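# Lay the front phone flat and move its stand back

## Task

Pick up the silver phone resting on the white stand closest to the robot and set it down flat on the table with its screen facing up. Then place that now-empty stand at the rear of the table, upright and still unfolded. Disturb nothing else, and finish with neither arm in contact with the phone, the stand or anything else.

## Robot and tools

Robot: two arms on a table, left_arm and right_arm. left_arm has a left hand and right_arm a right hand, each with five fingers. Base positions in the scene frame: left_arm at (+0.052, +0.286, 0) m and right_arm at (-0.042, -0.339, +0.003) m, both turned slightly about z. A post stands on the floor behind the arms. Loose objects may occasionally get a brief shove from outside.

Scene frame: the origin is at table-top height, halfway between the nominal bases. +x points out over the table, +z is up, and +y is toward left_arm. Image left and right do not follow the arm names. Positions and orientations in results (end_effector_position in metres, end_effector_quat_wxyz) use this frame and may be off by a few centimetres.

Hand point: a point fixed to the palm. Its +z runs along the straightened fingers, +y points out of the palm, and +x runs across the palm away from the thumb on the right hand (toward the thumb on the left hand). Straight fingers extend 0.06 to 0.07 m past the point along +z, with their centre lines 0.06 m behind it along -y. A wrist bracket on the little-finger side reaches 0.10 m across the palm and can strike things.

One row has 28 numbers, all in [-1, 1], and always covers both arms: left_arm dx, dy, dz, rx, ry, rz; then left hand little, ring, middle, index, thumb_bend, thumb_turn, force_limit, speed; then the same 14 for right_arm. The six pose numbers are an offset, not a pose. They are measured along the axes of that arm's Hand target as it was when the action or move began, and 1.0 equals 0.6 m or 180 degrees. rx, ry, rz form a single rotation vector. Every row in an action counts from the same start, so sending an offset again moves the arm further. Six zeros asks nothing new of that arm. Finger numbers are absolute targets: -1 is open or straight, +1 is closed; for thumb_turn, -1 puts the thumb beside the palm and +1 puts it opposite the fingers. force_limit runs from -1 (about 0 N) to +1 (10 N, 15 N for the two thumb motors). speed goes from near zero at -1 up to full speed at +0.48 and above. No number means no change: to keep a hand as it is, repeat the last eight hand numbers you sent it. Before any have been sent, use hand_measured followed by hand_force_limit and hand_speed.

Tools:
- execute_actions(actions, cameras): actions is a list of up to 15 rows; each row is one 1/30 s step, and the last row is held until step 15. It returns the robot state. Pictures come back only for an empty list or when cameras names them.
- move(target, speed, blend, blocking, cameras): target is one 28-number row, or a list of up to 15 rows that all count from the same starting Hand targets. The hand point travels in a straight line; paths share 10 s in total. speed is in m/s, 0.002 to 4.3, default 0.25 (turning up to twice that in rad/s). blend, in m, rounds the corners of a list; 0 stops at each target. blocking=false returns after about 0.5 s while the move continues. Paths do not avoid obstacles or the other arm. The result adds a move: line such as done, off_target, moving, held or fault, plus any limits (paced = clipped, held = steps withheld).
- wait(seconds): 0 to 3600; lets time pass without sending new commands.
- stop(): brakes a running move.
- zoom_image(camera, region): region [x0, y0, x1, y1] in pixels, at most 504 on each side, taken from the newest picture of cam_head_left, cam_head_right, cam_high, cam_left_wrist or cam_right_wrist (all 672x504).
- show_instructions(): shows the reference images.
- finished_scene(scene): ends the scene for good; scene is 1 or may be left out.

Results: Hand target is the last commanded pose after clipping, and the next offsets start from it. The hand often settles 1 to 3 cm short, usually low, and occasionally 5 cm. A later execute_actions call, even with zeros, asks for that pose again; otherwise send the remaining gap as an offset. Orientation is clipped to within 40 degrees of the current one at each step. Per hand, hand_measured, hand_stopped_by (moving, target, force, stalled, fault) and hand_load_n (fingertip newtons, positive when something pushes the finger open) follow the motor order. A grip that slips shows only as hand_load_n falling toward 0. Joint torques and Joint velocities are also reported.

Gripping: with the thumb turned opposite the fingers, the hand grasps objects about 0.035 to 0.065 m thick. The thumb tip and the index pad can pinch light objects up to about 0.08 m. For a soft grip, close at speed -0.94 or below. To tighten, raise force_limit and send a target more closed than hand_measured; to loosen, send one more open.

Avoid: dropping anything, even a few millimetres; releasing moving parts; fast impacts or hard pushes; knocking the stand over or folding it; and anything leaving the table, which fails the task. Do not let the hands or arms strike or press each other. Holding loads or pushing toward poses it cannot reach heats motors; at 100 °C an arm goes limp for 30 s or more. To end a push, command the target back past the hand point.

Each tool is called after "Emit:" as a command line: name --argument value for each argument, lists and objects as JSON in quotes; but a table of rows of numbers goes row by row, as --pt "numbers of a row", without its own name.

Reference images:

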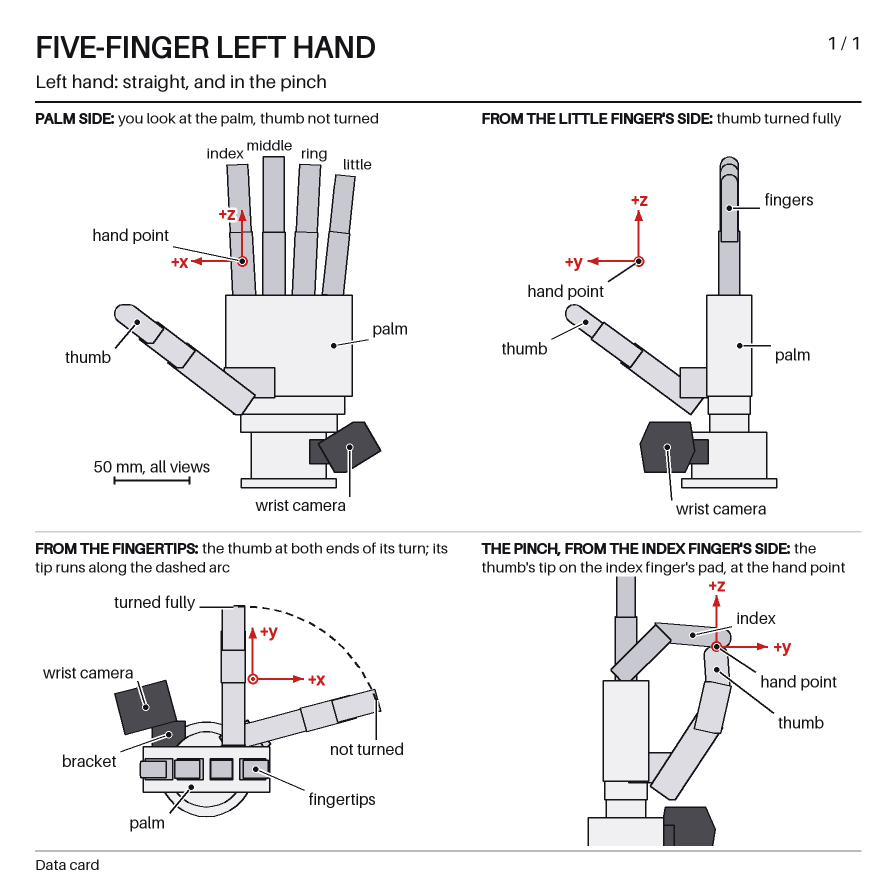

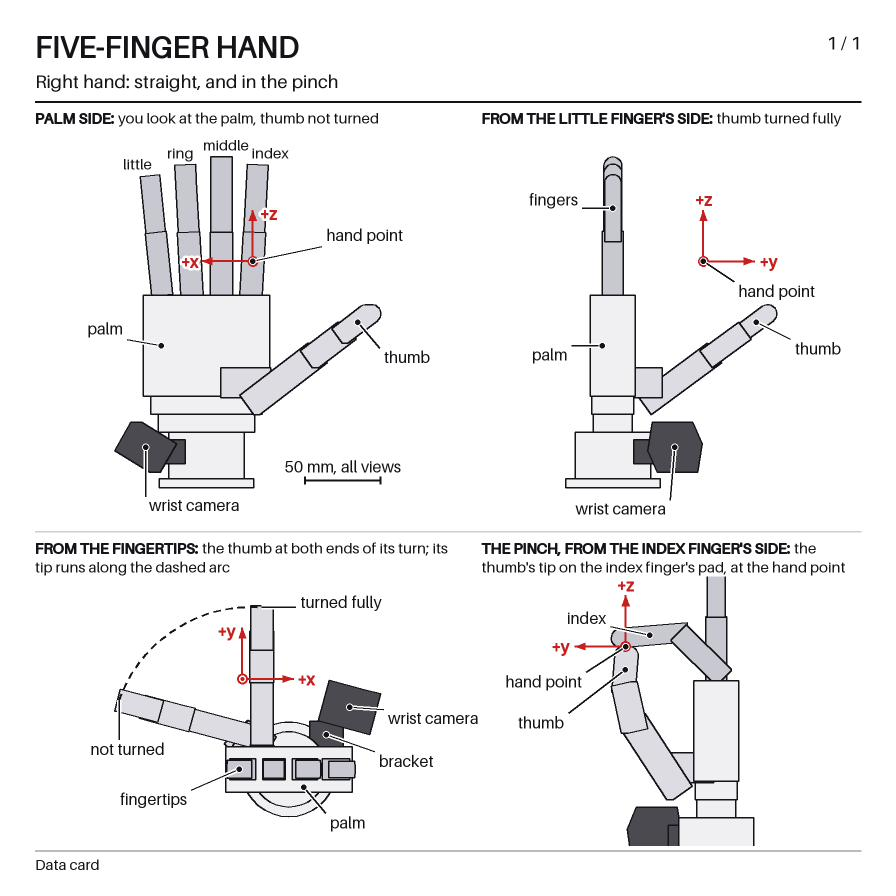

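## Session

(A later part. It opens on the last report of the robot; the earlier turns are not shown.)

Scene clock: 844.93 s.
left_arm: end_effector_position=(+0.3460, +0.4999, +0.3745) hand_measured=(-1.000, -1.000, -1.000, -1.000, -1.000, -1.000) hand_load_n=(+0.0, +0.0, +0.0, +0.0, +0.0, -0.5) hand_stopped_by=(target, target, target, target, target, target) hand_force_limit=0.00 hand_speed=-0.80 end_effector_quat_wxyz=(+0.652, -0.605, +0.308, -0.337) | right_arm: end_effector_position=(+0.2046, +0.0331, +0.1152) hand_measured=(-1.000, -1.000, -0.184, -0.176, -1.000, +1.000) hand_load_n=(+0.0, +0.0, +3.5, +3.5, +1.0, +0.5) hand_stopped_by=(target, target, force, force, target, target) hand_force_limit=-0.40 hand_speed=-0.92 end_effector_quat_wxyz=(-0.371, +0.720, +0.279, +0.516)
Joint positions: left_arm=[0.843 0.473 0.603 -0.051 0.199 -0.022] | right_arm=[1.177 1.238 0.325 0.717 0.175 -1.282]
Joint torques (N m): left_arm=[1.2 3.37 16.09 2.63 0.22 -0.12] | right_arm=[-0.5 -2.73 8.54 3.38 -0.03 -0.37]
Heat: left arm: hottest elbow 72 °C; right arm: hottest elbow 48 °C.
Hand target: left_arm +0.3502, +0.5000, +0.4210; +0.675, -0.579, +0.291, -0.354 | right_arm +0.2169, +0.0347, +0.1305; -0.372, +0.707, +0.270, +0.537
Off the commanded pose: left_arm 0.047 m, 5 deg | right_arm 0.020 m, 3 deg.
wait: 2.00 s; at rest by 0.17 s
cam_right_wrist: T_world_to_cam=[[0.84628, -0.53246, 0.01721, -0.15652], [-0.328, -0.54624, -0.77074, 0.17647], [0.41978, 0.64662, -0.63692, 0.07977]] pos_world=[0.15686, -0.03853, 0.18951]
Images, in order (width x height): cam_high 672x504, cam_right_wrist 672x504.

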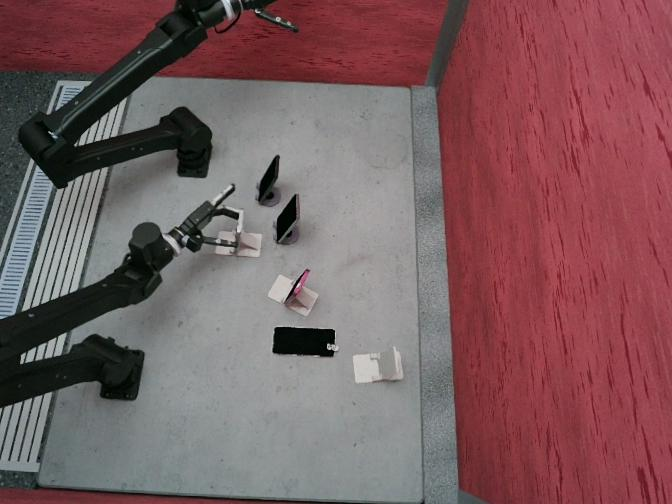

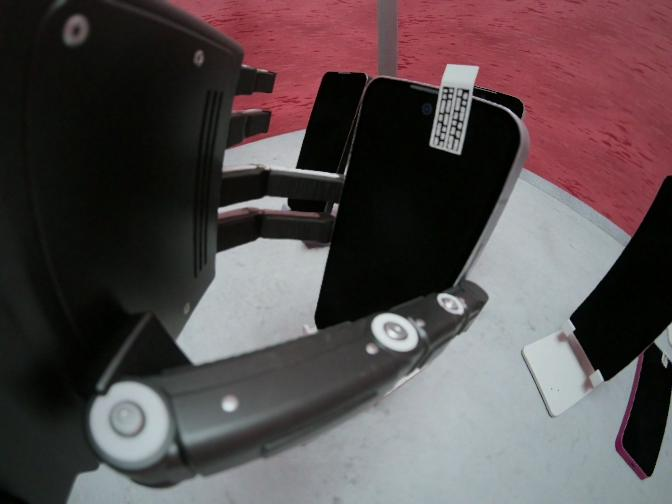

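Emit:
execute_actions --actions '[[[0,0,0,0,0,0,-1,-1,-1,-1,-1,-1,0,-0.8,0,0,0,0,0,0,-1,-1,0.0,0.0,-1,1,0.1,-0.92]]]'

Scene clock: 854.97 s.
left_arm: end_effector_position=(+0.3460, +0.4999, +0.3745) hand_measured=(-1.000, -1.000, -1.000, -1.000, -1.000, -1.000) hand_load_n=(-0.5, +0.0, +0.0, +0.0, +0.0, +0.0) hand_stopped_by=(target, target, target, target, target, target) hand_force_limit=0.00 hand_speed=-0.80 end_effector_quat_wxyz=(+0.652, -0.605, +0.308, -0.337) | right_arm: end_effector_position=(+0.2046, +0.0331, +0.1152) hand_measured=(-1.000, -1.000, -0.172, -0.162, -1.000, +1.000) hand_load_n=(+0.0, +0.0, +7.0, +6.5, +2.0, +0.0) hand_stopped_by=(target, target, force, force, target, target) hand_force_limit=0.10 hand_speed=-0.92 end_effector_quat_wxyz=(-0.371, +0.720, +0.279, +0.516)
Joint positions: left_arm=[0.843 0.473 0.603 -0.051 0.199 -0.022] | right_arm=[1.177 1.238 0.325 0.717 0.175 -1.282]
Joint torques (N m): left_arm=[1.2 3.37 16.09 2.59 0.23 -0.13] | right_arm=[-0.56 -2.73 8.54 3.4 -0.03 -0.38]
Heat: left arm: hottest elbow 72 °C; right arm: hottest elbow 48 °C.
Hand target: left_arm +0.3502, +0.5000, +0.4210; +0.675, -0.579, +0.291, -0.354 | right_arm +0.2169, +0.0347, +0.1305; -0.372, +0.707, +0.270, +0.537
Off the commanded pose: left_arm 0.047 m, 5 deg | right_arm 0.020 m, 3 deg.
Step readings (end_effector_position of left_arm | right_arm):
0: (+0.3460, +0.4999, +0.3745) | (+0.2046, +0.0331, +0.1152)
1: (+0.3460, +0.4999, +0.3745) | (+0.2046, +0.0331, +0.1152)
2: (+0.3460, +0.4999, +0.3745) | (+0.2046, +0.0331, +0.1152)
4: (+0.3460, +0.4999, +0.3745) | (+0.2046, +0.0331, +0.1152)
8: (+0.3460, +0.4999, +0.3745) | (+0.2046, +0.0331, +0.1152)
15: (+0.3460, +0.4999, +0.3745) | (+0.2046, +0.0331, +0.1152)

Emit:
move --target '[0,0,0,0,0,0,-1,-1,-1,-1,-1,-1,0,-0.8,0.1332,-0.0035,0,0,0,0,-1,-1,0.0,0.0,-1,1,0.1,-0.92]' --speed 0.08 --cameras '["cam_right_wrist","cam_high","cam_head_left"]'

Scene clock: 875.60 s.
left_arm: end_effector_position=(+0.3460, +0.4999, +0.3745) hand_measured=(-1.000, -1.000, -1.000, -1.000, -1.000, -1.000) hand_load_n=(+0.0, -0.5, +0.0, +0.0, +0.0, -0.5) hand_stopped_by=(target, target, target, target, target, target) hand_force_limit=0.00 hand_speed=-0.80 end_effector_quat_wxyz=(+0.652, -0.605, +0.308, -0.337) | right_arm: end_effector_position=(+0.2166, +0.0209, +0.1569) hand_measured=(-1.000, -1.000, -0.172, -0.162, -1.000, +1.000) hand_load_n=(+0.0, +0.0, +7.5, +5.0, +2.0, +0.5) hand_stopped_by=(target, target, force, force, target, target) hand_force_limit=0.10 hand_speed=-0.92 end_effector_quat_wxyz=(-0.362, +0.735, +0.282, +0.500)
Joint positions: left_arm=[0.843 0.473 0.603 -0.051 0.199 -0.022] | right_arm=[1.114 1.041 0.397 0.402 0.112 -1.282]
Joint torques (N m): left_arm=[1.38 3.31 16.08 2.62 0.23 -0.12] | right_arm=[-0.67 -3.72 15.28 1.96 -0.07 -0.48]
Heat: left arm: hottest elbow 73 °C; right arm: hottest elbow 48 °C.
Hand target: left_arm +0.3502, +0.5000, +0.4210; +0.675, -0.579, +0.291, -0.354 | right_arm +0.2374, +0.0345, +0.2078; -0.372, +0.707, +0.270, +0.537
Off the commanded pose: left_arm 0.047 m, 5 deg | right_arm 0.057 m, 6 deg.
move: off_target (right_arm)
cam_right_wrist: T_world_to_cam=[[0.84592, -0.53323, 0.0097, -0.17248], [-0.3527, -0.57298, -0.7398, 0.20685], [0.40004, 0.62239, -0.67276, 0.11954]] pos_world=[0.17104, -0.04785, 0.23512]
Images, in order (width x height): cam_head_left 672x504, cam_high 672x504, cam_right_wrist 672x504.

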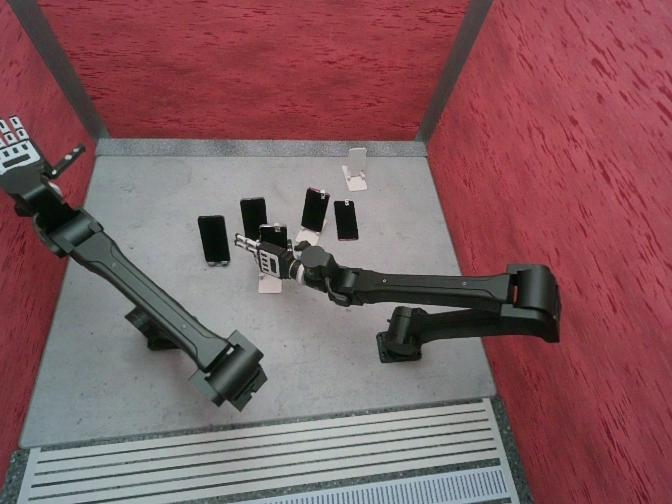

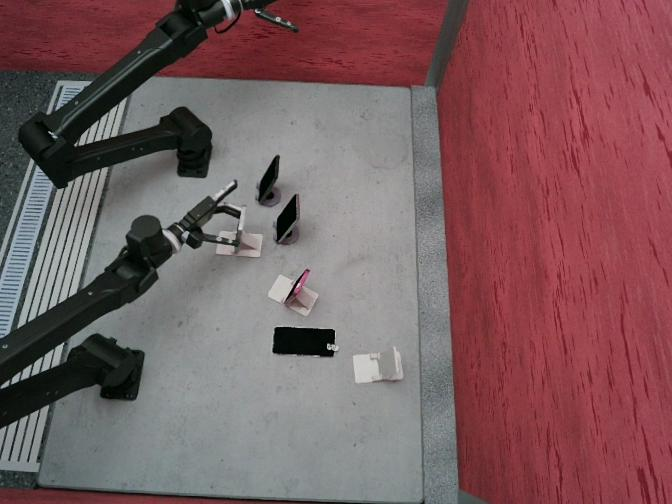

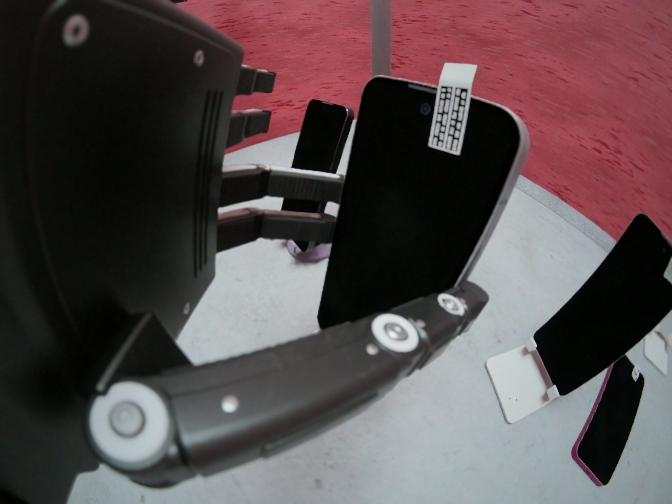

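Emit:
move --target '[0.0015,-0.3158,-0.0707,0.25,0,0,-1,-1,-1,-1,-1,-1,0,-0.8,0.0932,-0.0465,-0.0308,0,0,0,-1,-1,0.0,0.0,-1,1,0.1,-0.92]' --speed 0.15 --cameras '["cam_right_wrist","cam_high","cam_head_left"]'

Scene clock: 923.90 s.
left_arm: end_effector_position=(+0.2940, +0.4590, +0.5885) hand_measured=(-1.000, -1.000, -1.000, -1.000, -1.000, -1.000) hand_load_n=(+0.0, +0.0, +0.0, +0.0, +0.0, +0.0) hand_stopped_by=(target, target, target, target, target, target) hand_force_limit=0.00 hand_speed=-0.80 end_effector_quat_wxyz=(+0.843, -0.286, +0.147, -0.432) | right_arm: end_effector_position=(+0.2185, +0.0150, +0.2121) hand_measured=(-1.000, -1.000, -0.172, -0.162, -1.000, +1.000) hand_load_n=(+0.0, +0.0, +7.5, +5.5, +2.0, +1.0) hand_stopped_by=(target, target, force, force, target, target) hand_force_limit=0.10 hand_speed=-0.92 end_effector_quat_wxyz=(-0.348, +0.740, +0.274, +0.505)
Joint positions: left_arm=[0.871 0.456 0.596 0.789 0.138 -0.182] | right_arm=[1.121 0.911 0.501 0.157 0.153 -1.282]
Joint torques (N m): left_arm=[1.2 5.3 11.19 1.52 -0.17 -0.13] | right_arm=[1.61 -3.31 16.92 2 0.28 -0.39]
Heat: left arm: hottest elbow 74 °C; right arm: hottest elbow 55 °C.
Hand target: left_arm +0.2899, +0.4598, +0.6011; +0.845, -0.276, +0.133, -0.439 | right_arm +0.2208, +0.0345, +0.2708; -0.372, +0.707, +0.270, +0.537
Off the commanded pose: left_arm 0.013 m, 2 deg | right_arm 0.062 m, 6 deg.
move: off_target (left_arm, right_arm)
cam_right_wrist: T_world_to_cam=[[0.8281, -0.56018, 0.0211, -0.17594], [-0.36803, -0.57167, -0.73331, 0.2469], [0.42285, 0.59949, -0.67956, 0.15634]] pos_world=[0.17045, -0.05114, 0.29101]
Images, in order (width x height): cam_head_left 672x504, cam_high 672x504, cam_right_wrist 672x504.

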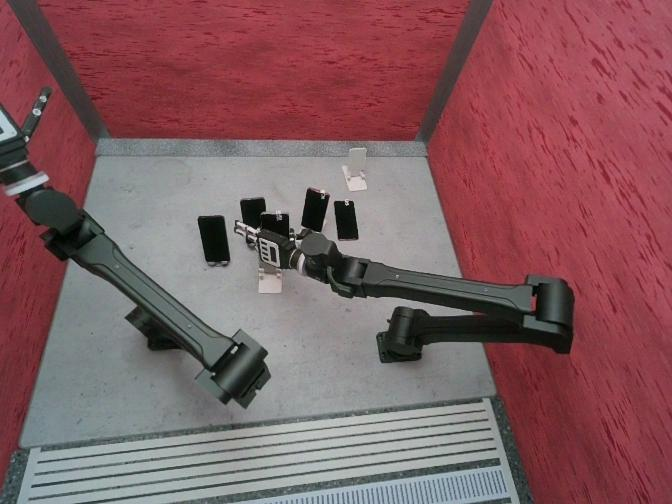

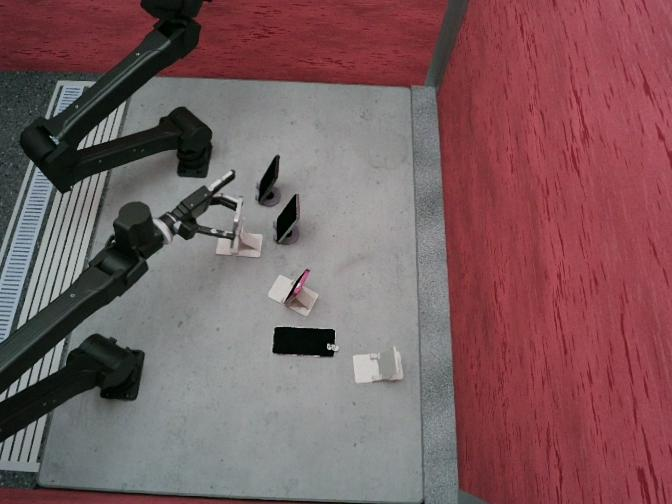

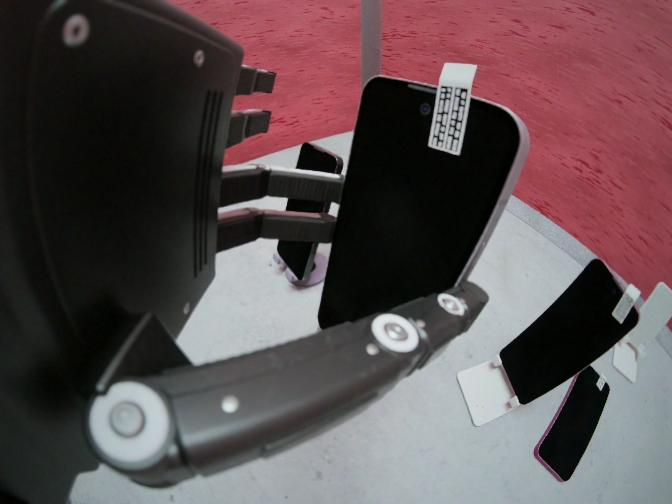

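Emit:
move --target '[0,0,0,0,0,0,-1,-1,-1,-1,-1,-1,0,-0.8,-0.0822,0.2197,-0.3147,-0.0092,-0.2442,0.33,-1,-1,0.0,0.0,-1,1,0.1,-0.92]' --speed 0.15 --cameras '["cam_right_wrist","cam_high","cam_head_left"]'

Scene clock: 939.83 s.
left_arm: end_effector_position=(+0.2940, +0.4590, +0.5885) hand_measured=(-1.000, -1.000, -1.000, -1.000, -1.000, -1.000) hand_load_n=(+0.0, +0.0, +0.0, -0.5, +0.0, +0.0) hand_stopped_by=(target, target, target, target, target, target) hand_force_limit=0.00 hand_speed=-0.80 end_effector_quat_wxyz=(+0.843, -0.286, +0.147, -0.432) | right_arm: end_effector_position=(+0.1843, -0.1950, +0.1923) hand_measured=(-1.000, -1.000, -0.172, -0.162, -1.000, +1.000) hand_load_n=(+0.0, +0.0, +8.5, +0.5, +1.5, +1.0) hand_stopped_by=(target, target, force, force, target, target) hand_force_limit=0.10 hand_speed=-0.92 end_effector_quat_wxyz=(-0.439, +0.898, -0.008, -0.032)
Joint positions: left_arm=[0.871 0.456 0.596 0.789 0.138 -0.182] | right_arm=[0.112 1.044 0.876 -1.348 -0.91 -1.42]
Joint torques (N m): left_arm=[1.44 5.25 11.21 1.58 -0.17 -0.12] | right_arm=[-0.38 -2.37 15.1 -0.05 -1 -0.3]
Heat: left arm: hottest elbow 75 °C; right arm: hottest elbow 59 °C.
Hand target: left_arm +0.2899, +0.4598, +0.6011; +0.845, -0.276, +0.133, -0.439 | right_arm +0.2048, -0.1949, +0.2199; -0.451, +0.893, +0.000, +0.000
Off the commanded pose: left_arm 0.013 m, 2 deg | right_arm 0.034 m, 4 deg.
move: off_target (right_arm)
cam_right_wrist: T_world_to_cam=[[0.22908, -0.57844, -0.7829, -0.00336], [-0.82832, -0.53829, 0.15534, 0.02026], [-0.51128, 0.61291, -0.60244, 0.44324]] pos_world=[0.24417, -0.2627, 0.26125]
Images, in order (width x height): cam_head_left 672x504, cam_high 672x504, cam_right_wrist 672x504.

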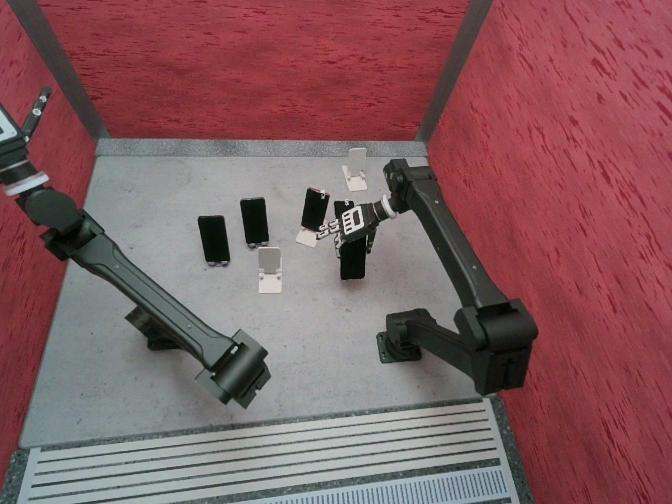

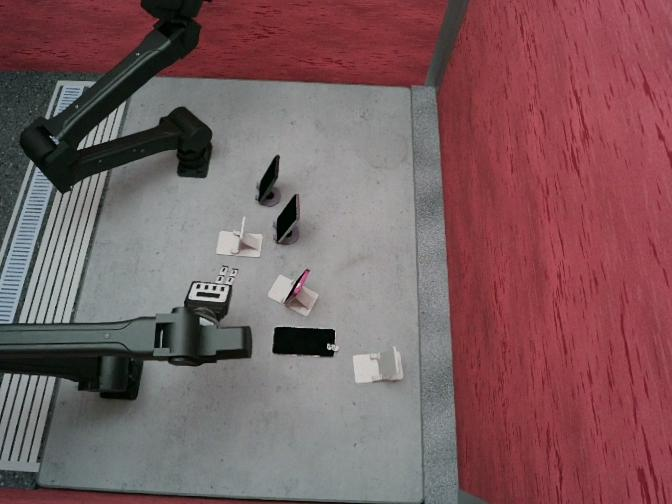

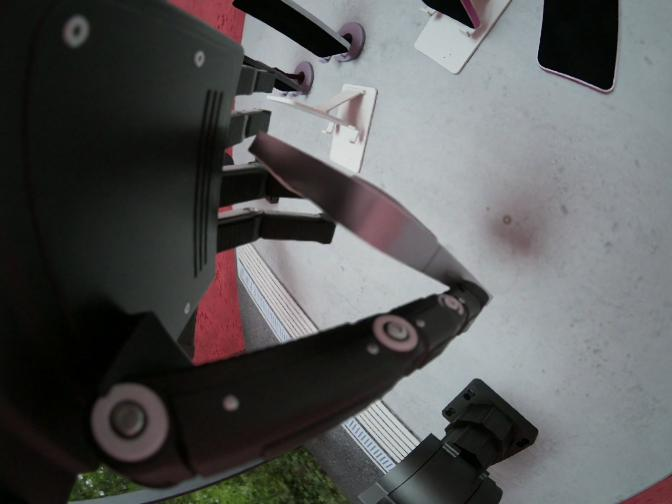

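Emit:
zoom_image --camera "cam_right_wrist" --region '[200, 60, 540, 360]'

Emit:
zoom_image --camera "cam_head_left" --region '[280, 170, 420, 310]'

Emit:
zoom_image --camera "cam_high" --region '[150, 230, 320, 380]'

Scaled by 1.482 from the camera's image (finer frame: 960x720).

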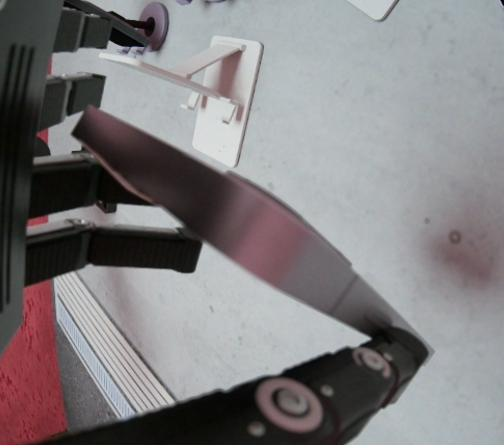

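Scaled by 3.600 from the camera's image (finer frame: 960x720).

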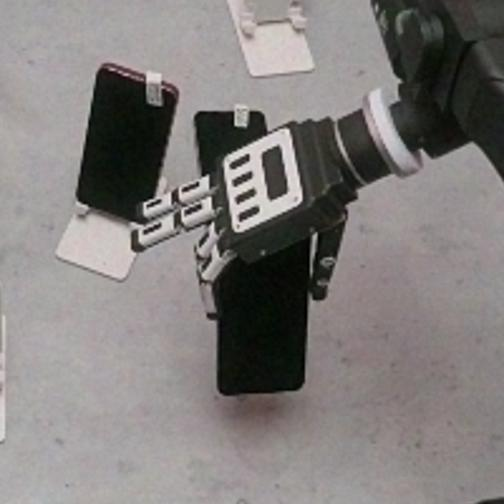

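Scaled by 2.965 from the camera's image (finer frame: 960x720).

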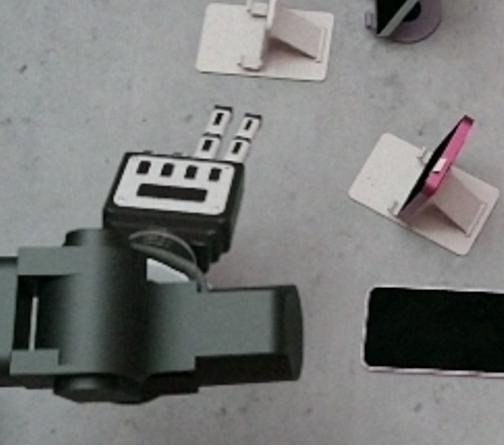

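Emit:
execute_actions --actions '[[[0,0,0,0,0,0,-1,-1,-1,-1,-1,-1,0,-0.8,0,0,0,0,0,0,-1,-1,0.0,-1,-1,1,0.1,-0.85]]]'

Emit:
move --target '[0,0,0,0,0,0,-1,-1,-1,-1,-1,-1,0,-0.8,-0.065,0.1033,0.0761,0,0.0123,-0.0167,-1,-1,0.0,-1,-1,1,0.1,-0.85]' --speed 0.08 --cameras '["cam_right_wrist","cam_high","cam_head_left"]'

Scene clock: 1028.13 s.
left_arm: end_effector_position=(+0.2940, +0.4590, +0.5885) hand_measured=(-1.000, -1.000, -1.000, -1.000, -1.000, -1.000) hand_load_n=(+0.0, +0.0, +0.0, +0.0, +0.0, +0.0) hand_stopped_by=(target, target, target, target, target, target) hand_force_limit=0.00 hand_speed=-0.80 end_effector_quat_wxyz=(+0.843, -0.286, +0.147, -0.432) | right_arm: end_effector_position=(+0.1843, -0.1950, +0.1923) hand_measured=(-1.000, -1.000, -0.172, -1.000, -1.000, +1.000) hand_load_n=(-0.5, +0.0, +8.5, +0.0, +1.5, +1.0) hand_stopped_by=(target, target, force, target, target, target) hand_force_limit=0.10 hand_speed=-0.85 end_effector_quat_wxyz=(-0.439, +0.898, -0.008, -0.032)
Joint positions: left_arm=[0.871 0.456 0.596 0.789 0.138 -0.182] | right_arm=[0.112 1.044 0.876 -1.348 -0.91 -1.42]
Joint torques (N m): left_arm=[1.44 5.3 11.18 1.55 -0.17 -0.11] | right_arm=[-0.38 -2.37 15.1 -0.03 -1 -0.31]
Heat: left arm: hottest elbow 71 °C; right arm: hottest elbow 58 °C.
Hand target: left_arm +0.2899, +0.4598, +0.6011; +0.845, -0.276, +0.133, -0.439 | right_arm +0.2048, -0.1949, +0.2199; -0.451, +0.893, +0.000, +0.000
Off the commanded pose: left_arm 0.013 m, 2 deg | right_arm 0.034 m, 4 deg.
Step readings (end_effector_position of left_arm | right_arm):
0: (+0.2940, +0.4590, +0.5885) | (+0.1843, -0.1950, +0.1923)
1: (+0.2940, +0.4590, +0.5885) | (+0.1843, -0.1950, +0.1923)
2: (+0.2940, +0.4590, +0.5885) | (+0.1843, -0.1950, +0.1923)
4: (+0.2940, +0.4590, +0.5885) | (+0.1843, -0.1950, +0.1923)
8: (+0.2940, +0.4590, +0.5885) | (+0.1843, -0.1950, +0.1923)
15: (+0.2940, +0.4590, +0.5885) | (+0.1843, -0.1950, +0.1923)

Scene clock: 1029.90 s.
left_arm: end_effector_position=(+0.2940, +0.4590, +0.5885) hand_measured=(-1.000, -1.000, -1.000, -1.000, -1.000, -1.000) hand_load_n=(+0.0, +0.0, -0.5, +0.0, +0.0, -0.5) hand_stopped_by=(target, target, target, target, target, target) hand_force_limit=0.00 hand_speed=-0.80 end_effector_quat_wxyz=(+0.843, -0.286, +0.147, -0.432) | right_arm: end_effector_position=(+0.1552, -0.1981, +0.1297) hand_measured=(-1.000, -1.000, -0.172, -1.000, -1.000, +1.000) hand_load_n=(+0.0, +0.0, +8.0, +0.5, +1.5, +1.0) hand_stopped_by=(target, target, force, target, target, target) hand_force_limit=0.10 hand_speed=-0.85 end_effector_quat_wxyz=(-0.443, +0.897, +0.011, +0.005)
Joint positions: left_arm=[0.871 0.456 0.596 0.789 0.138 -0.182] | right_arm=[0.112 0.934 0.645 -1.144 -0.91 -1.42]
Joint torques (N m): left_arm=[1.32 5.13 11.18 1.54 -0.17 -0.12] | right_arm=[0.85 -2.32 10.77 1.35 -0.73 -0.05]
Heat: left arm: hottest elbow 71 °C; right arm: hottest elbow 58 °C.
Hand target: left_arm +0.2899, +0.4598, +0.6011; +0.845, -0.276, +0.133, -0.439 | right_arm +0.1658, -0.1949, +0.1429; -0.451, +0.892, +0.015, +0.029
Off the commanded pose: left_arm 0.013 m, 2 deg | right_arm 0.017 m, 3 deg.
move: off_target (right_arm)
cam_right_wrist: T_world_to_cam=[[0.29405, -0.57147, -0.76613, -0.05837], [-0.83822, -0.53934, 0.08058, 0.01528], [-0.45926, 0.61849, -0.63762, 0.39012]] pos_world=[0.20913, -0.26641, 0.20279]
Images, in order (width x height): cam_head_left 672x504, cam_high 672x504, cam_right_wrist 672x504.

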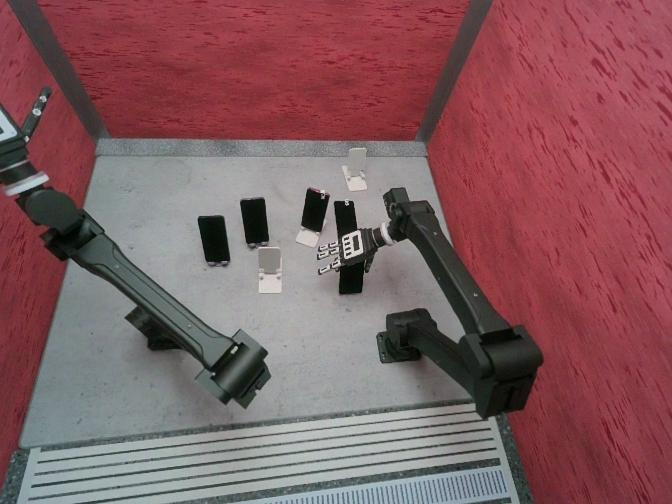

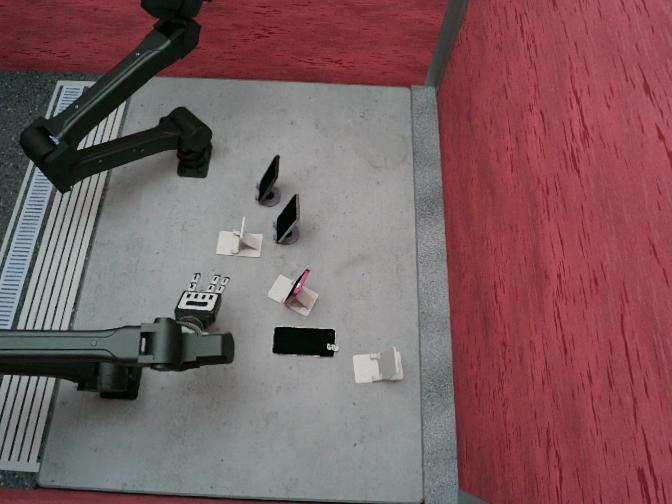

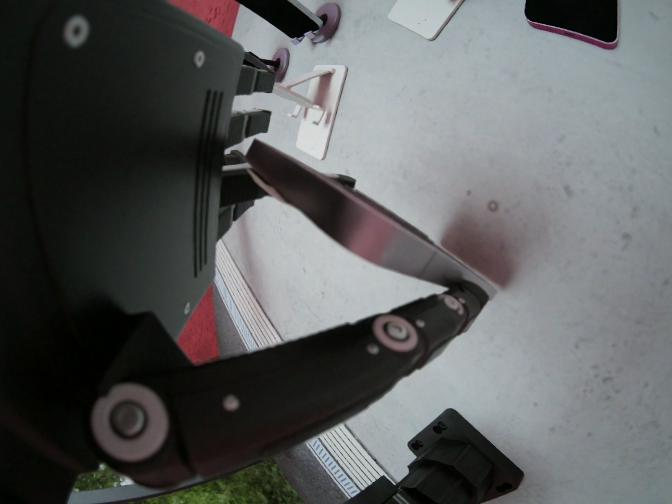

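Emit:
move --target '[0,0,0,0,0,0,-1,-1,-1,-1,-1,-1,0,-0.8,-0.0205,0.046,0.0338,0,0,0,-1,-1,0.0,-1,-1,1,0.1,-0.85]' --speed 0.05 --cameras '["cam_right_wrist","cam_head_left"]'

Emit:
zoom_image --camera "cam_right_wrist" --region '[200, 60, 540, 360]'

Emit:
zoom_image --camera "cam_head_left" --region '[280, 190, 420, 330]'

Scene clock: 1046.27 s.
left_arm: end_effector_position=(+0.2940, +0.4590, +0.5885) hand_measured=(-1.000, -1.000, -1.000, -1.000, -1.000, -1.000) hand_load_n=(+0.0, +0.0, +0.0, +0.0, +0.0, -0.5) hand_stopped_by=(target, target, target, target, target, target) hand_force_limit=0.00 hand_speed=-0.80 end_effector_quat_wxyz=(+0.843, -0.286, +0.147, -0.432) | right_arm: end_effector_position=(+0.1456, -0.1989, +0.0975) hand_measured=(-1.000, -1.000, -0.172, -1.000, -1.000, +1.000) hand_load_n=(+0.0, +0.0, +8.5, +0.0, +1.5, +1.0) hand_stopped_by=(target, target, force, target, target, target) hand_force_limit=0.10 hand_speed=-0.85 end_effector_quat_wxyz=(-0.443, +0.896, +0.010, +0.010)
Joint positions: left_arm=[0.871 0.456 0.596 0.789 0.138 -0.182] | right_arm=[0.112 0.929 0.553 -1.043 -0.91 -1.413]
Joint torques (N m): left_arm=[1.32 5.36 11.22 1.54 -0.17 -0.13] | right_arm=[1.14 -1.55 10.14 1.48 -0.68 -0.07]
Heat: left arm: hottest elbow 70 °C; right arm: hottest elbow 56 °C.
Hand target: left_arm +0.2899, +0.4598, +0.6011; +0.845, -0.276, +0.133, -0.439 | right_arm +0.1558, -0.1950, +0.1079; -0.451, +0.892, +0.015, +0.029
Off the commanded pose: left_arm 0.013 m, 2 deg | right_arm 0.015 m, 2 deg.
move: off_target (right_arm)
cam_right_wrist: T_world_to_cam=[[0.29725, -0.57167, -0.76474, -0.08134], [-0.8413, -0.53557, 0.07334, 0.01126], [-0.4515, 0.62158, -0.64015, 0.36541]] pos_world=[0.19863, -0.2676, 0.17089]
Images, in order (width x height): cam_head_left 672x504, cam_right_wrist 672x504.

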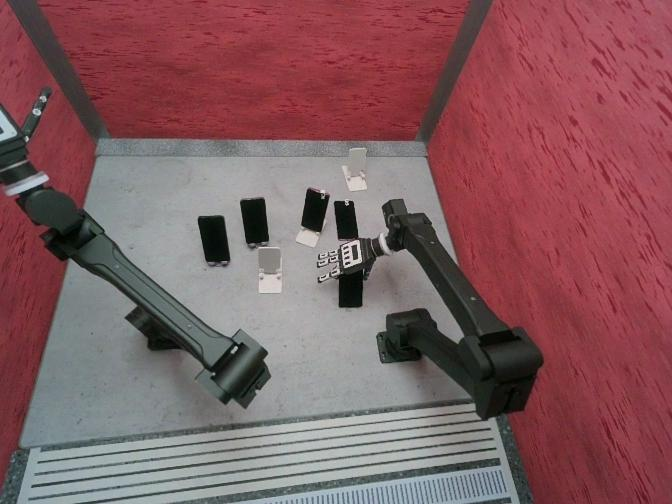

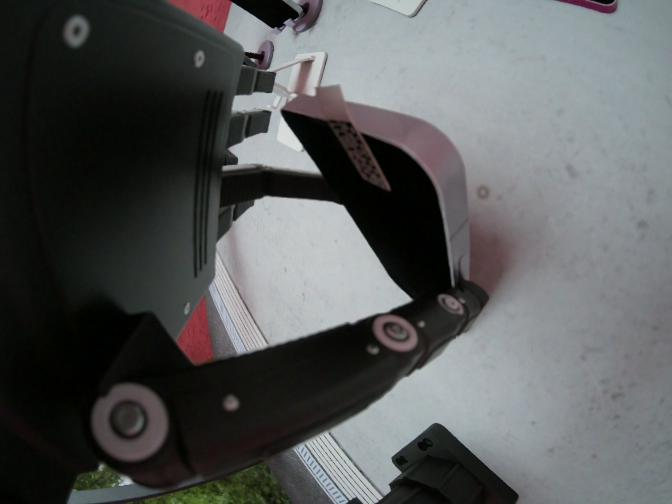

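Scaled by 1.482 from the camera's image (finer frame: 960x720).

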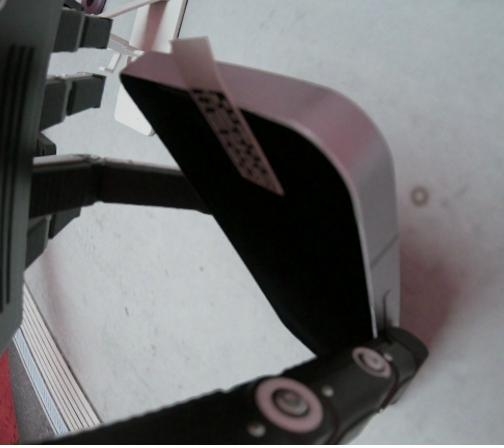

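Scaled by 3.600 from the camera's image (finer frame: 960x720).

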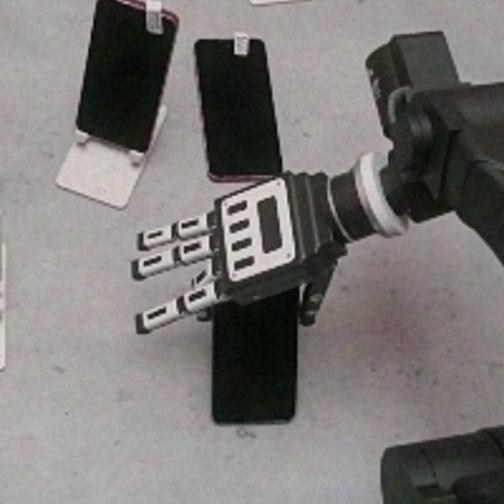

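Emit:
move --target '[0,0,0,0,0,0,-1,-1,-1,-1,-1,-1,0,-0.8,0.0334,0.0408,0.03,0,0,0,-1,-1,0.0,-1,-1,1,0.1,-0.85]' --speed 0.04 --cameras '["cam_right_wrist","cam_head_left"]'

Emit:
zoom_image --camera "cam_right_wrist" --region '[200, 60, 540, 360]'

Emit:
zoom_image --camera "cam_head_left" --region '[280, 190, 420, 330]'

Scene clock: 1076.93 s.
left_arm: end_effector_position=(+0.2940, +0.4590, +0.5885) hand_measured=(-1.000, -1.000, -1.000, -1.000, -1.000, -1.000) hand_load_n=(+0.0, +0.0, +0.0, +0.0, +0.0, +0.0) hand_stopped_by=(target, target, target, target, target, target) hand_force_limit=0.00 hand_speed=-0.80 end_effector_quat_wxyz=(+0.843, -0.286, +0.147, -0.432) | right_arm: end_effector_position=(+0.1660, -0.1967, +0.0724) hand_measured=(-1.000, -1.000, -0.172, -1.000, -1.000, +1.000) hand_load_n=(+0.0, +0.0, +8.0, +0.0, +1.0, +1.0) hand_stopped_by=(target, target, force, target, target, target) hand_force_limit=0.10 hand_speed=-0.85 end_effector_quat_wxyz=(-0.444, +0.896, +0.011, +0.012)
Joint positions: left_arm=[0.871 0.456 0.596 0.789 0.138 -0.182] | right_arm=[0.112 1.04 0.543 -0.917 -0.91 -1.413]
Joint torques (N m): left_arm=[1.32 5.36 11.19 1.54 -0.18 -0.12] | right_arm=[0.44 -1.44 9.57 1.46 -0.74 -0.21]
Heat: left arm: hottest elbow 70 °C; right arm: hottest elbow 55 °C.
Hand target: left_arm +0.2899, +0.4598, +0.6011; +0.845, -0.276, +0.133, -0.439 | right_arm +0.1778, -0.1950, +0.0789; -0.451, +0.892, +0.015, +0.029
Off the commanded pose: left_arm 0.013 m, 2 deg | right_arm 0.014 m, 2 deg.
move: off_target (right_arm)
cam_right_wrist: T_world_to_cam=[[0.30073, -0.57132, -0.76365, -0.10598], [-0.84164, -0.53558, 0.06925, 0.03179], [-0.44856, 0.62189, -0.64191, 0.35694]] pos_world=[0.21873, -0.2655, 0.14599]
Images, in order (width x height): cam_head_left 672x504, cam_right_wrist 672x504.

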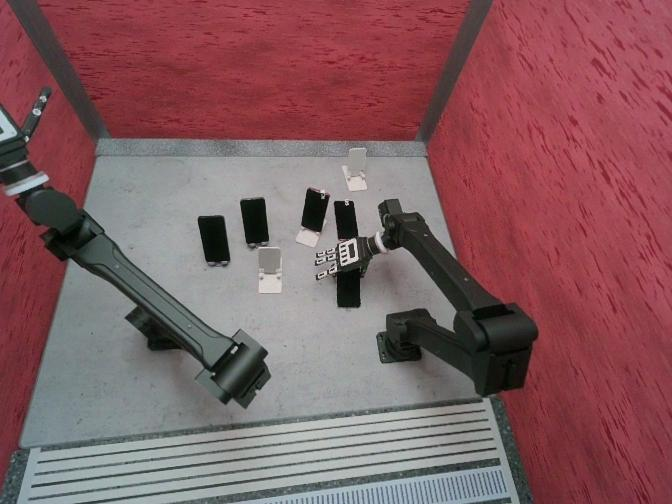

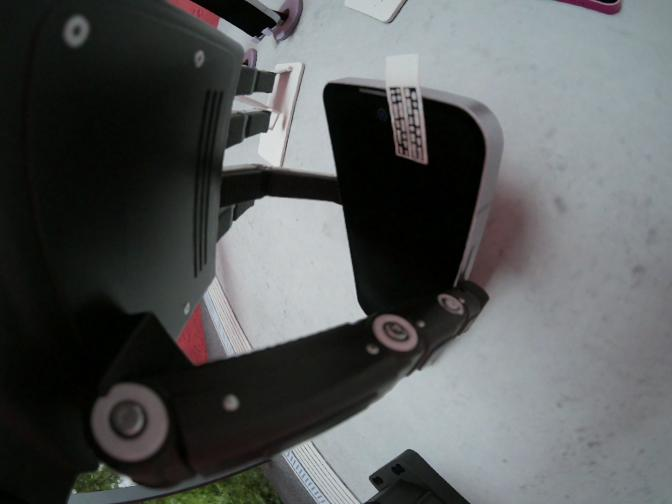

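Scaled by 1.482 from the camera's image (finer frame: 960x720).

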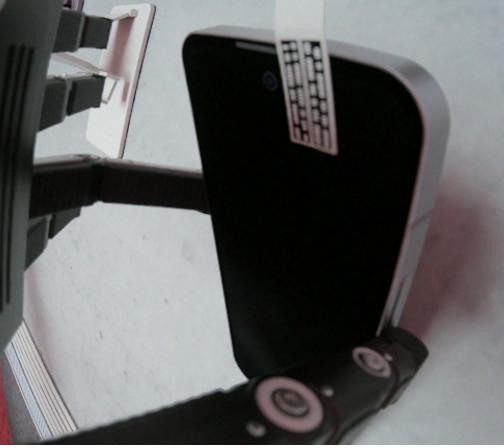

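Scaled by 3.600 from the camera's image (finer frame: 960x720).

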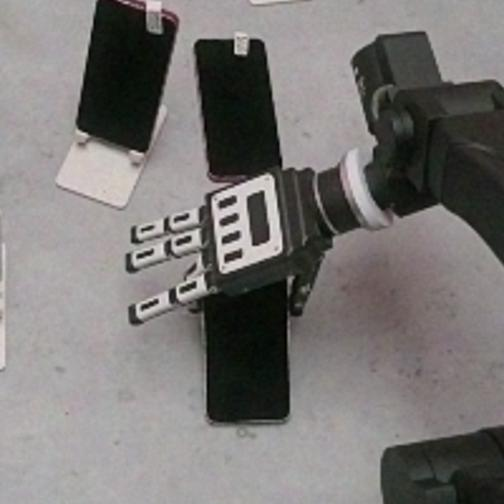

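Emit:
move --target '[0,0,0,0,0,0,-1,-1,-1,-1,-1,-1,0,-0.8,0.008,0.0247,0.0181,0,0,0,-1,-1,0.0,-1,-1,1,0.1,-0.85]' --speed 0.04 --cameras '["cam_right_wrist","cam_head_left","cam_head_right"]'

Emit:
zoom_image --camera "cam_right_wrist" --region '[200, 40, 540, 360]'

Emit:
zoom_image --camera "cam_head_left" --region '[280, 190, 420, 330]'

Scene clock: 1090.70 s.
left_arm: end_effector_position=(+0.2940, +0.4590, +0.5885) hand_measured=(-1.000, -1.000, -1.000, -1.000, -1.000, -1.000) hand_load_n=(+0.0, +0.0, +0.0, +0.0, +0.0, +0.0) hand_stopped_by=(target, target, target, target, target, target) hand_force_limit=0.00 hand_speed=-0.80 end_effector_quat_wxyz=(+0.843, -0.286, +0.147, -0.432) | right_arm: end_effector_position=(+0.1707, -0.1962, +0.0542) hand_measured=(-1.000, -1.000, -0.172, -1.000, -1.000, +1.000) hand_load_n=(+0.0, +0.0, +8.5, +0.0, +1.5, +1.0) hand_stopped_by=(target, target, force, target, target, target) hand_force_limit=0.10 hand_speed=-0.85 end_effector_quat_wxyz=(-0.443, +0.896, +0.010, +0.010)
Joint positions: left_arm=[0.871 0.456 0.596 0.789 0.138 -0.182] | right_arm=[0.112 1.096 0.523 -0.845 -0.91 -1.413]
Joint torques (N m): left_arm=[1.32 5.3 11.21 1.61 -0.17 -0.12] | right_arm=[0.32 -1.85 9.21 1.47 -0.74 -0.25]
Heat: left arm: hottest elbow 70 °C; right arm: hottest elbow 55 °C.
Hand target: left_arm +0.2899, +0.4598, +0.6011; +0.845, -0.276, +0.133, -0.439 | right_arm +0.1838, -0.1951, +0.0609; -0.451, +0.892, +0.015, +0.029
Off the commanded pose: left_arm 0.013 m, 2 deg | right_arm 0.015 m, 2 deg.
move: off_target (right_arm)
cam_right_wrist: T_world_to_cam=[[0.29725, -0.57167, -0.76474, -0.12037], [-0.8413, -0.53557, 0.07334, 0.037], [-0.4515, 0.62158, -0.64015, 0.34735]] pos_world=[0.22373, -0.2649, 0.12759]
Images, in order (width x height): cam_head_left 672x504, cam_head_right 672x504, cam_right_wrist 672x504.

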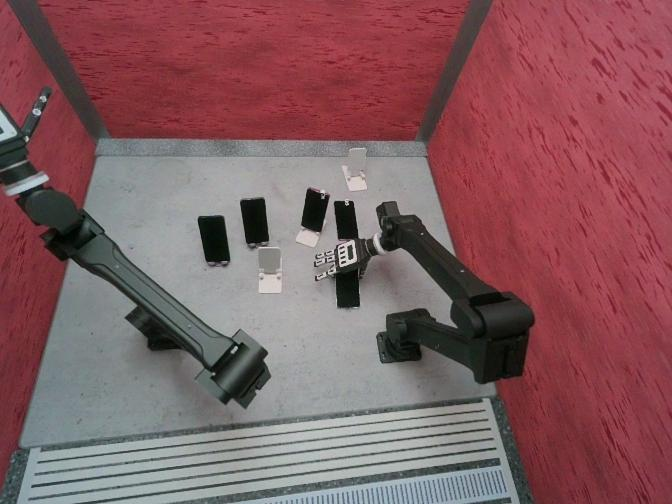

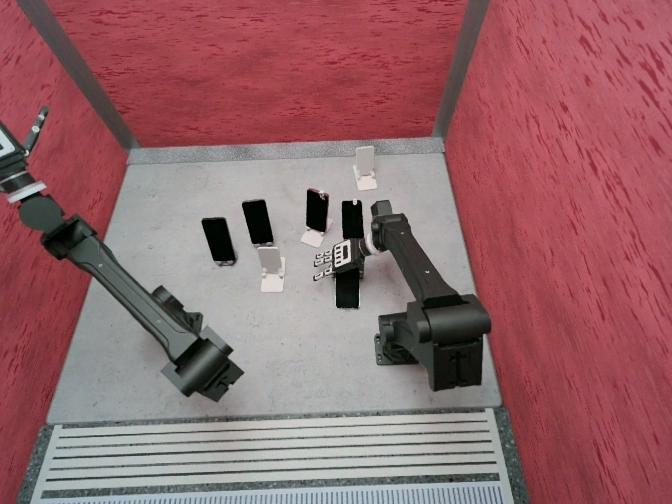

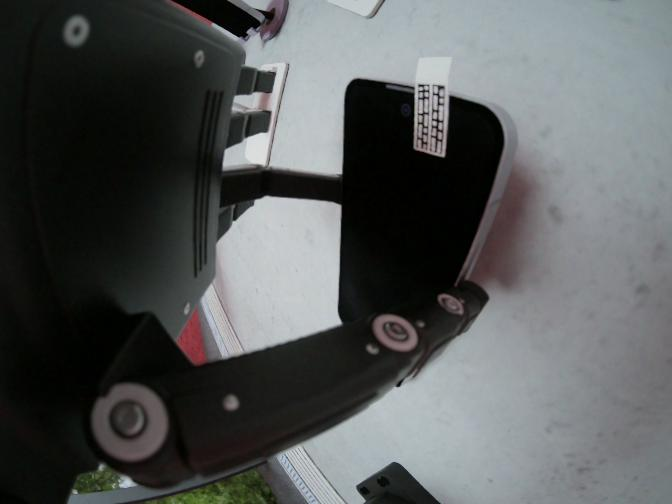

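Scaled by 1.482 from the camera's image (finer frame: 960x720).

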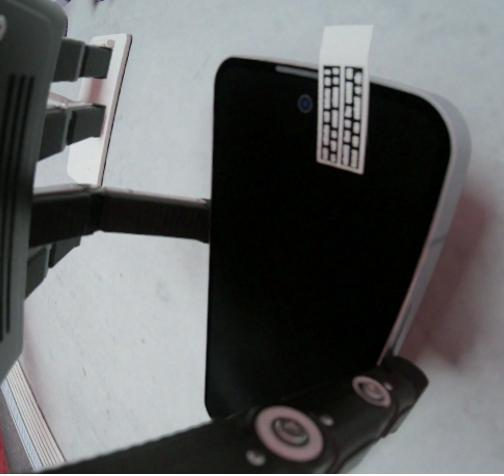

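Scaled by 3.600 from the camera's image (finer frame: 960x720).

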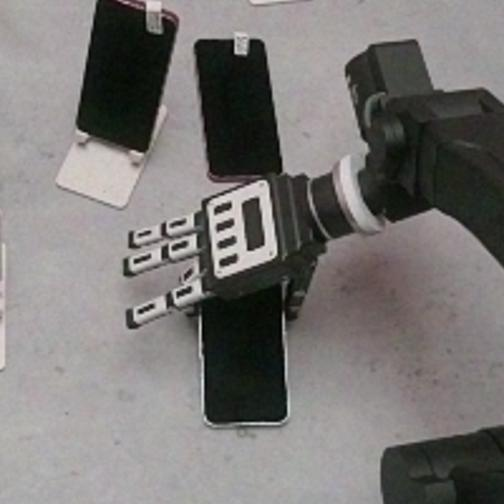

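Emit:
move --target '[0,0,0,0,0,0,-1,-1,-1,-1,-1,-1,0,-0.8,0.0035,0.0124,0.009,0,0,0,-1,-1,0.0,-1,-1,1,0.1,-0.85]' --speed 0.04 --cameras '["cam_right_wrist"]'

Emit:
zoom_image --camera "cam_right_wrist" --region '[200, 40, 540, 360]'

Scene clock: 1100.67 s.
left_arm: end_effector_position=(+0.2940, +0.4590, +0.5885) hand_measured=(-1.000, -1.000, -1.000, -1.000, -1.000, -1.000) hand_load_n=(+0.0, +0.0, +0.0, +0.0, +0.0, +0.0) hand_stopped_by=(target, target, target, target, target, target) hand_force_limit=0.00 hand_speed=-0.80 end_effector_quat_wxyz=(+0.843, -0.286, +0.147, -0.432) | right_arm: end_effector_position=(+0.1732, -0.1960, +0.0457) hand_measured=(-1.000, -1.000, -0.172, -1.000, -1.000, +1.000) hand_load_n=(+0.0, +0.0, +8.5, +0.0, +1.5, +1.0) hand_stopped_by=(target, target, force, target, target, target) hand_force_limit=0.10 hand_speed=-0.85 end_effector_quat_wxyz=(-0.443, +0.896, +0.010, +0.009)
Joint positions: left_arm=[0.871 0.456 0.596 0.789 0.138 -0.182] | right_arm=[0.112 1.126 0.515 -0.809 -0.91 -1.413]
Joint torques (N m): left_arm=[1.26 5.42 11.19 1.52 -0.18 -0.12] | right_arm=[0.15 -2.08 8.99 1.46 -0.76 -0.27]
Heat: left arm: hottest elbow 70 °C; right arm: hottest elbow 54 °C.
Hand target: left_arm +0.2899, +0.4598, +0.6011; +0.845, -0.276, +0.133, -0.439 | right_arm +0.1865, -0.1951, +0.0518; -0.451, +0.892, +0.015, +0.029
Off the commanded pose: left_arm 0.013 m, 2 deg | right_arm 0.015 m, 3 deg.
move: off_target (right_arm)
cam_right_wrist: T_world_to_cam=[[0.29606, -0.57181, -0.7651, -0.12733], [-0.84118, -0.53556, 0.07476, 0.03973], [-0.4525, 0.62146, -0.63955, 0.34302]] pos_world=[0.22633, -0.2647, 0.11899]

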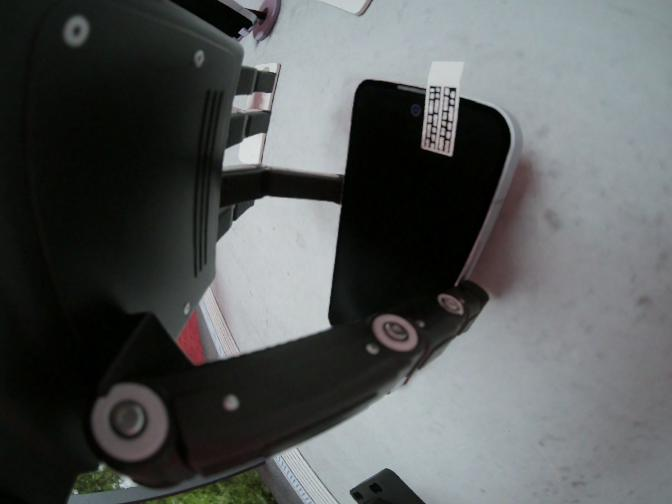

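Scaled by 1.482 from the camera's image (finer frame: 960x720).

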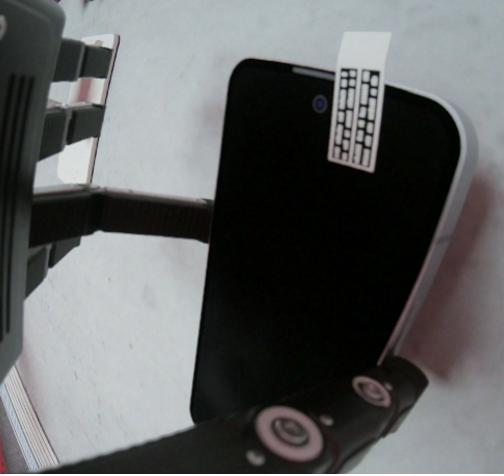

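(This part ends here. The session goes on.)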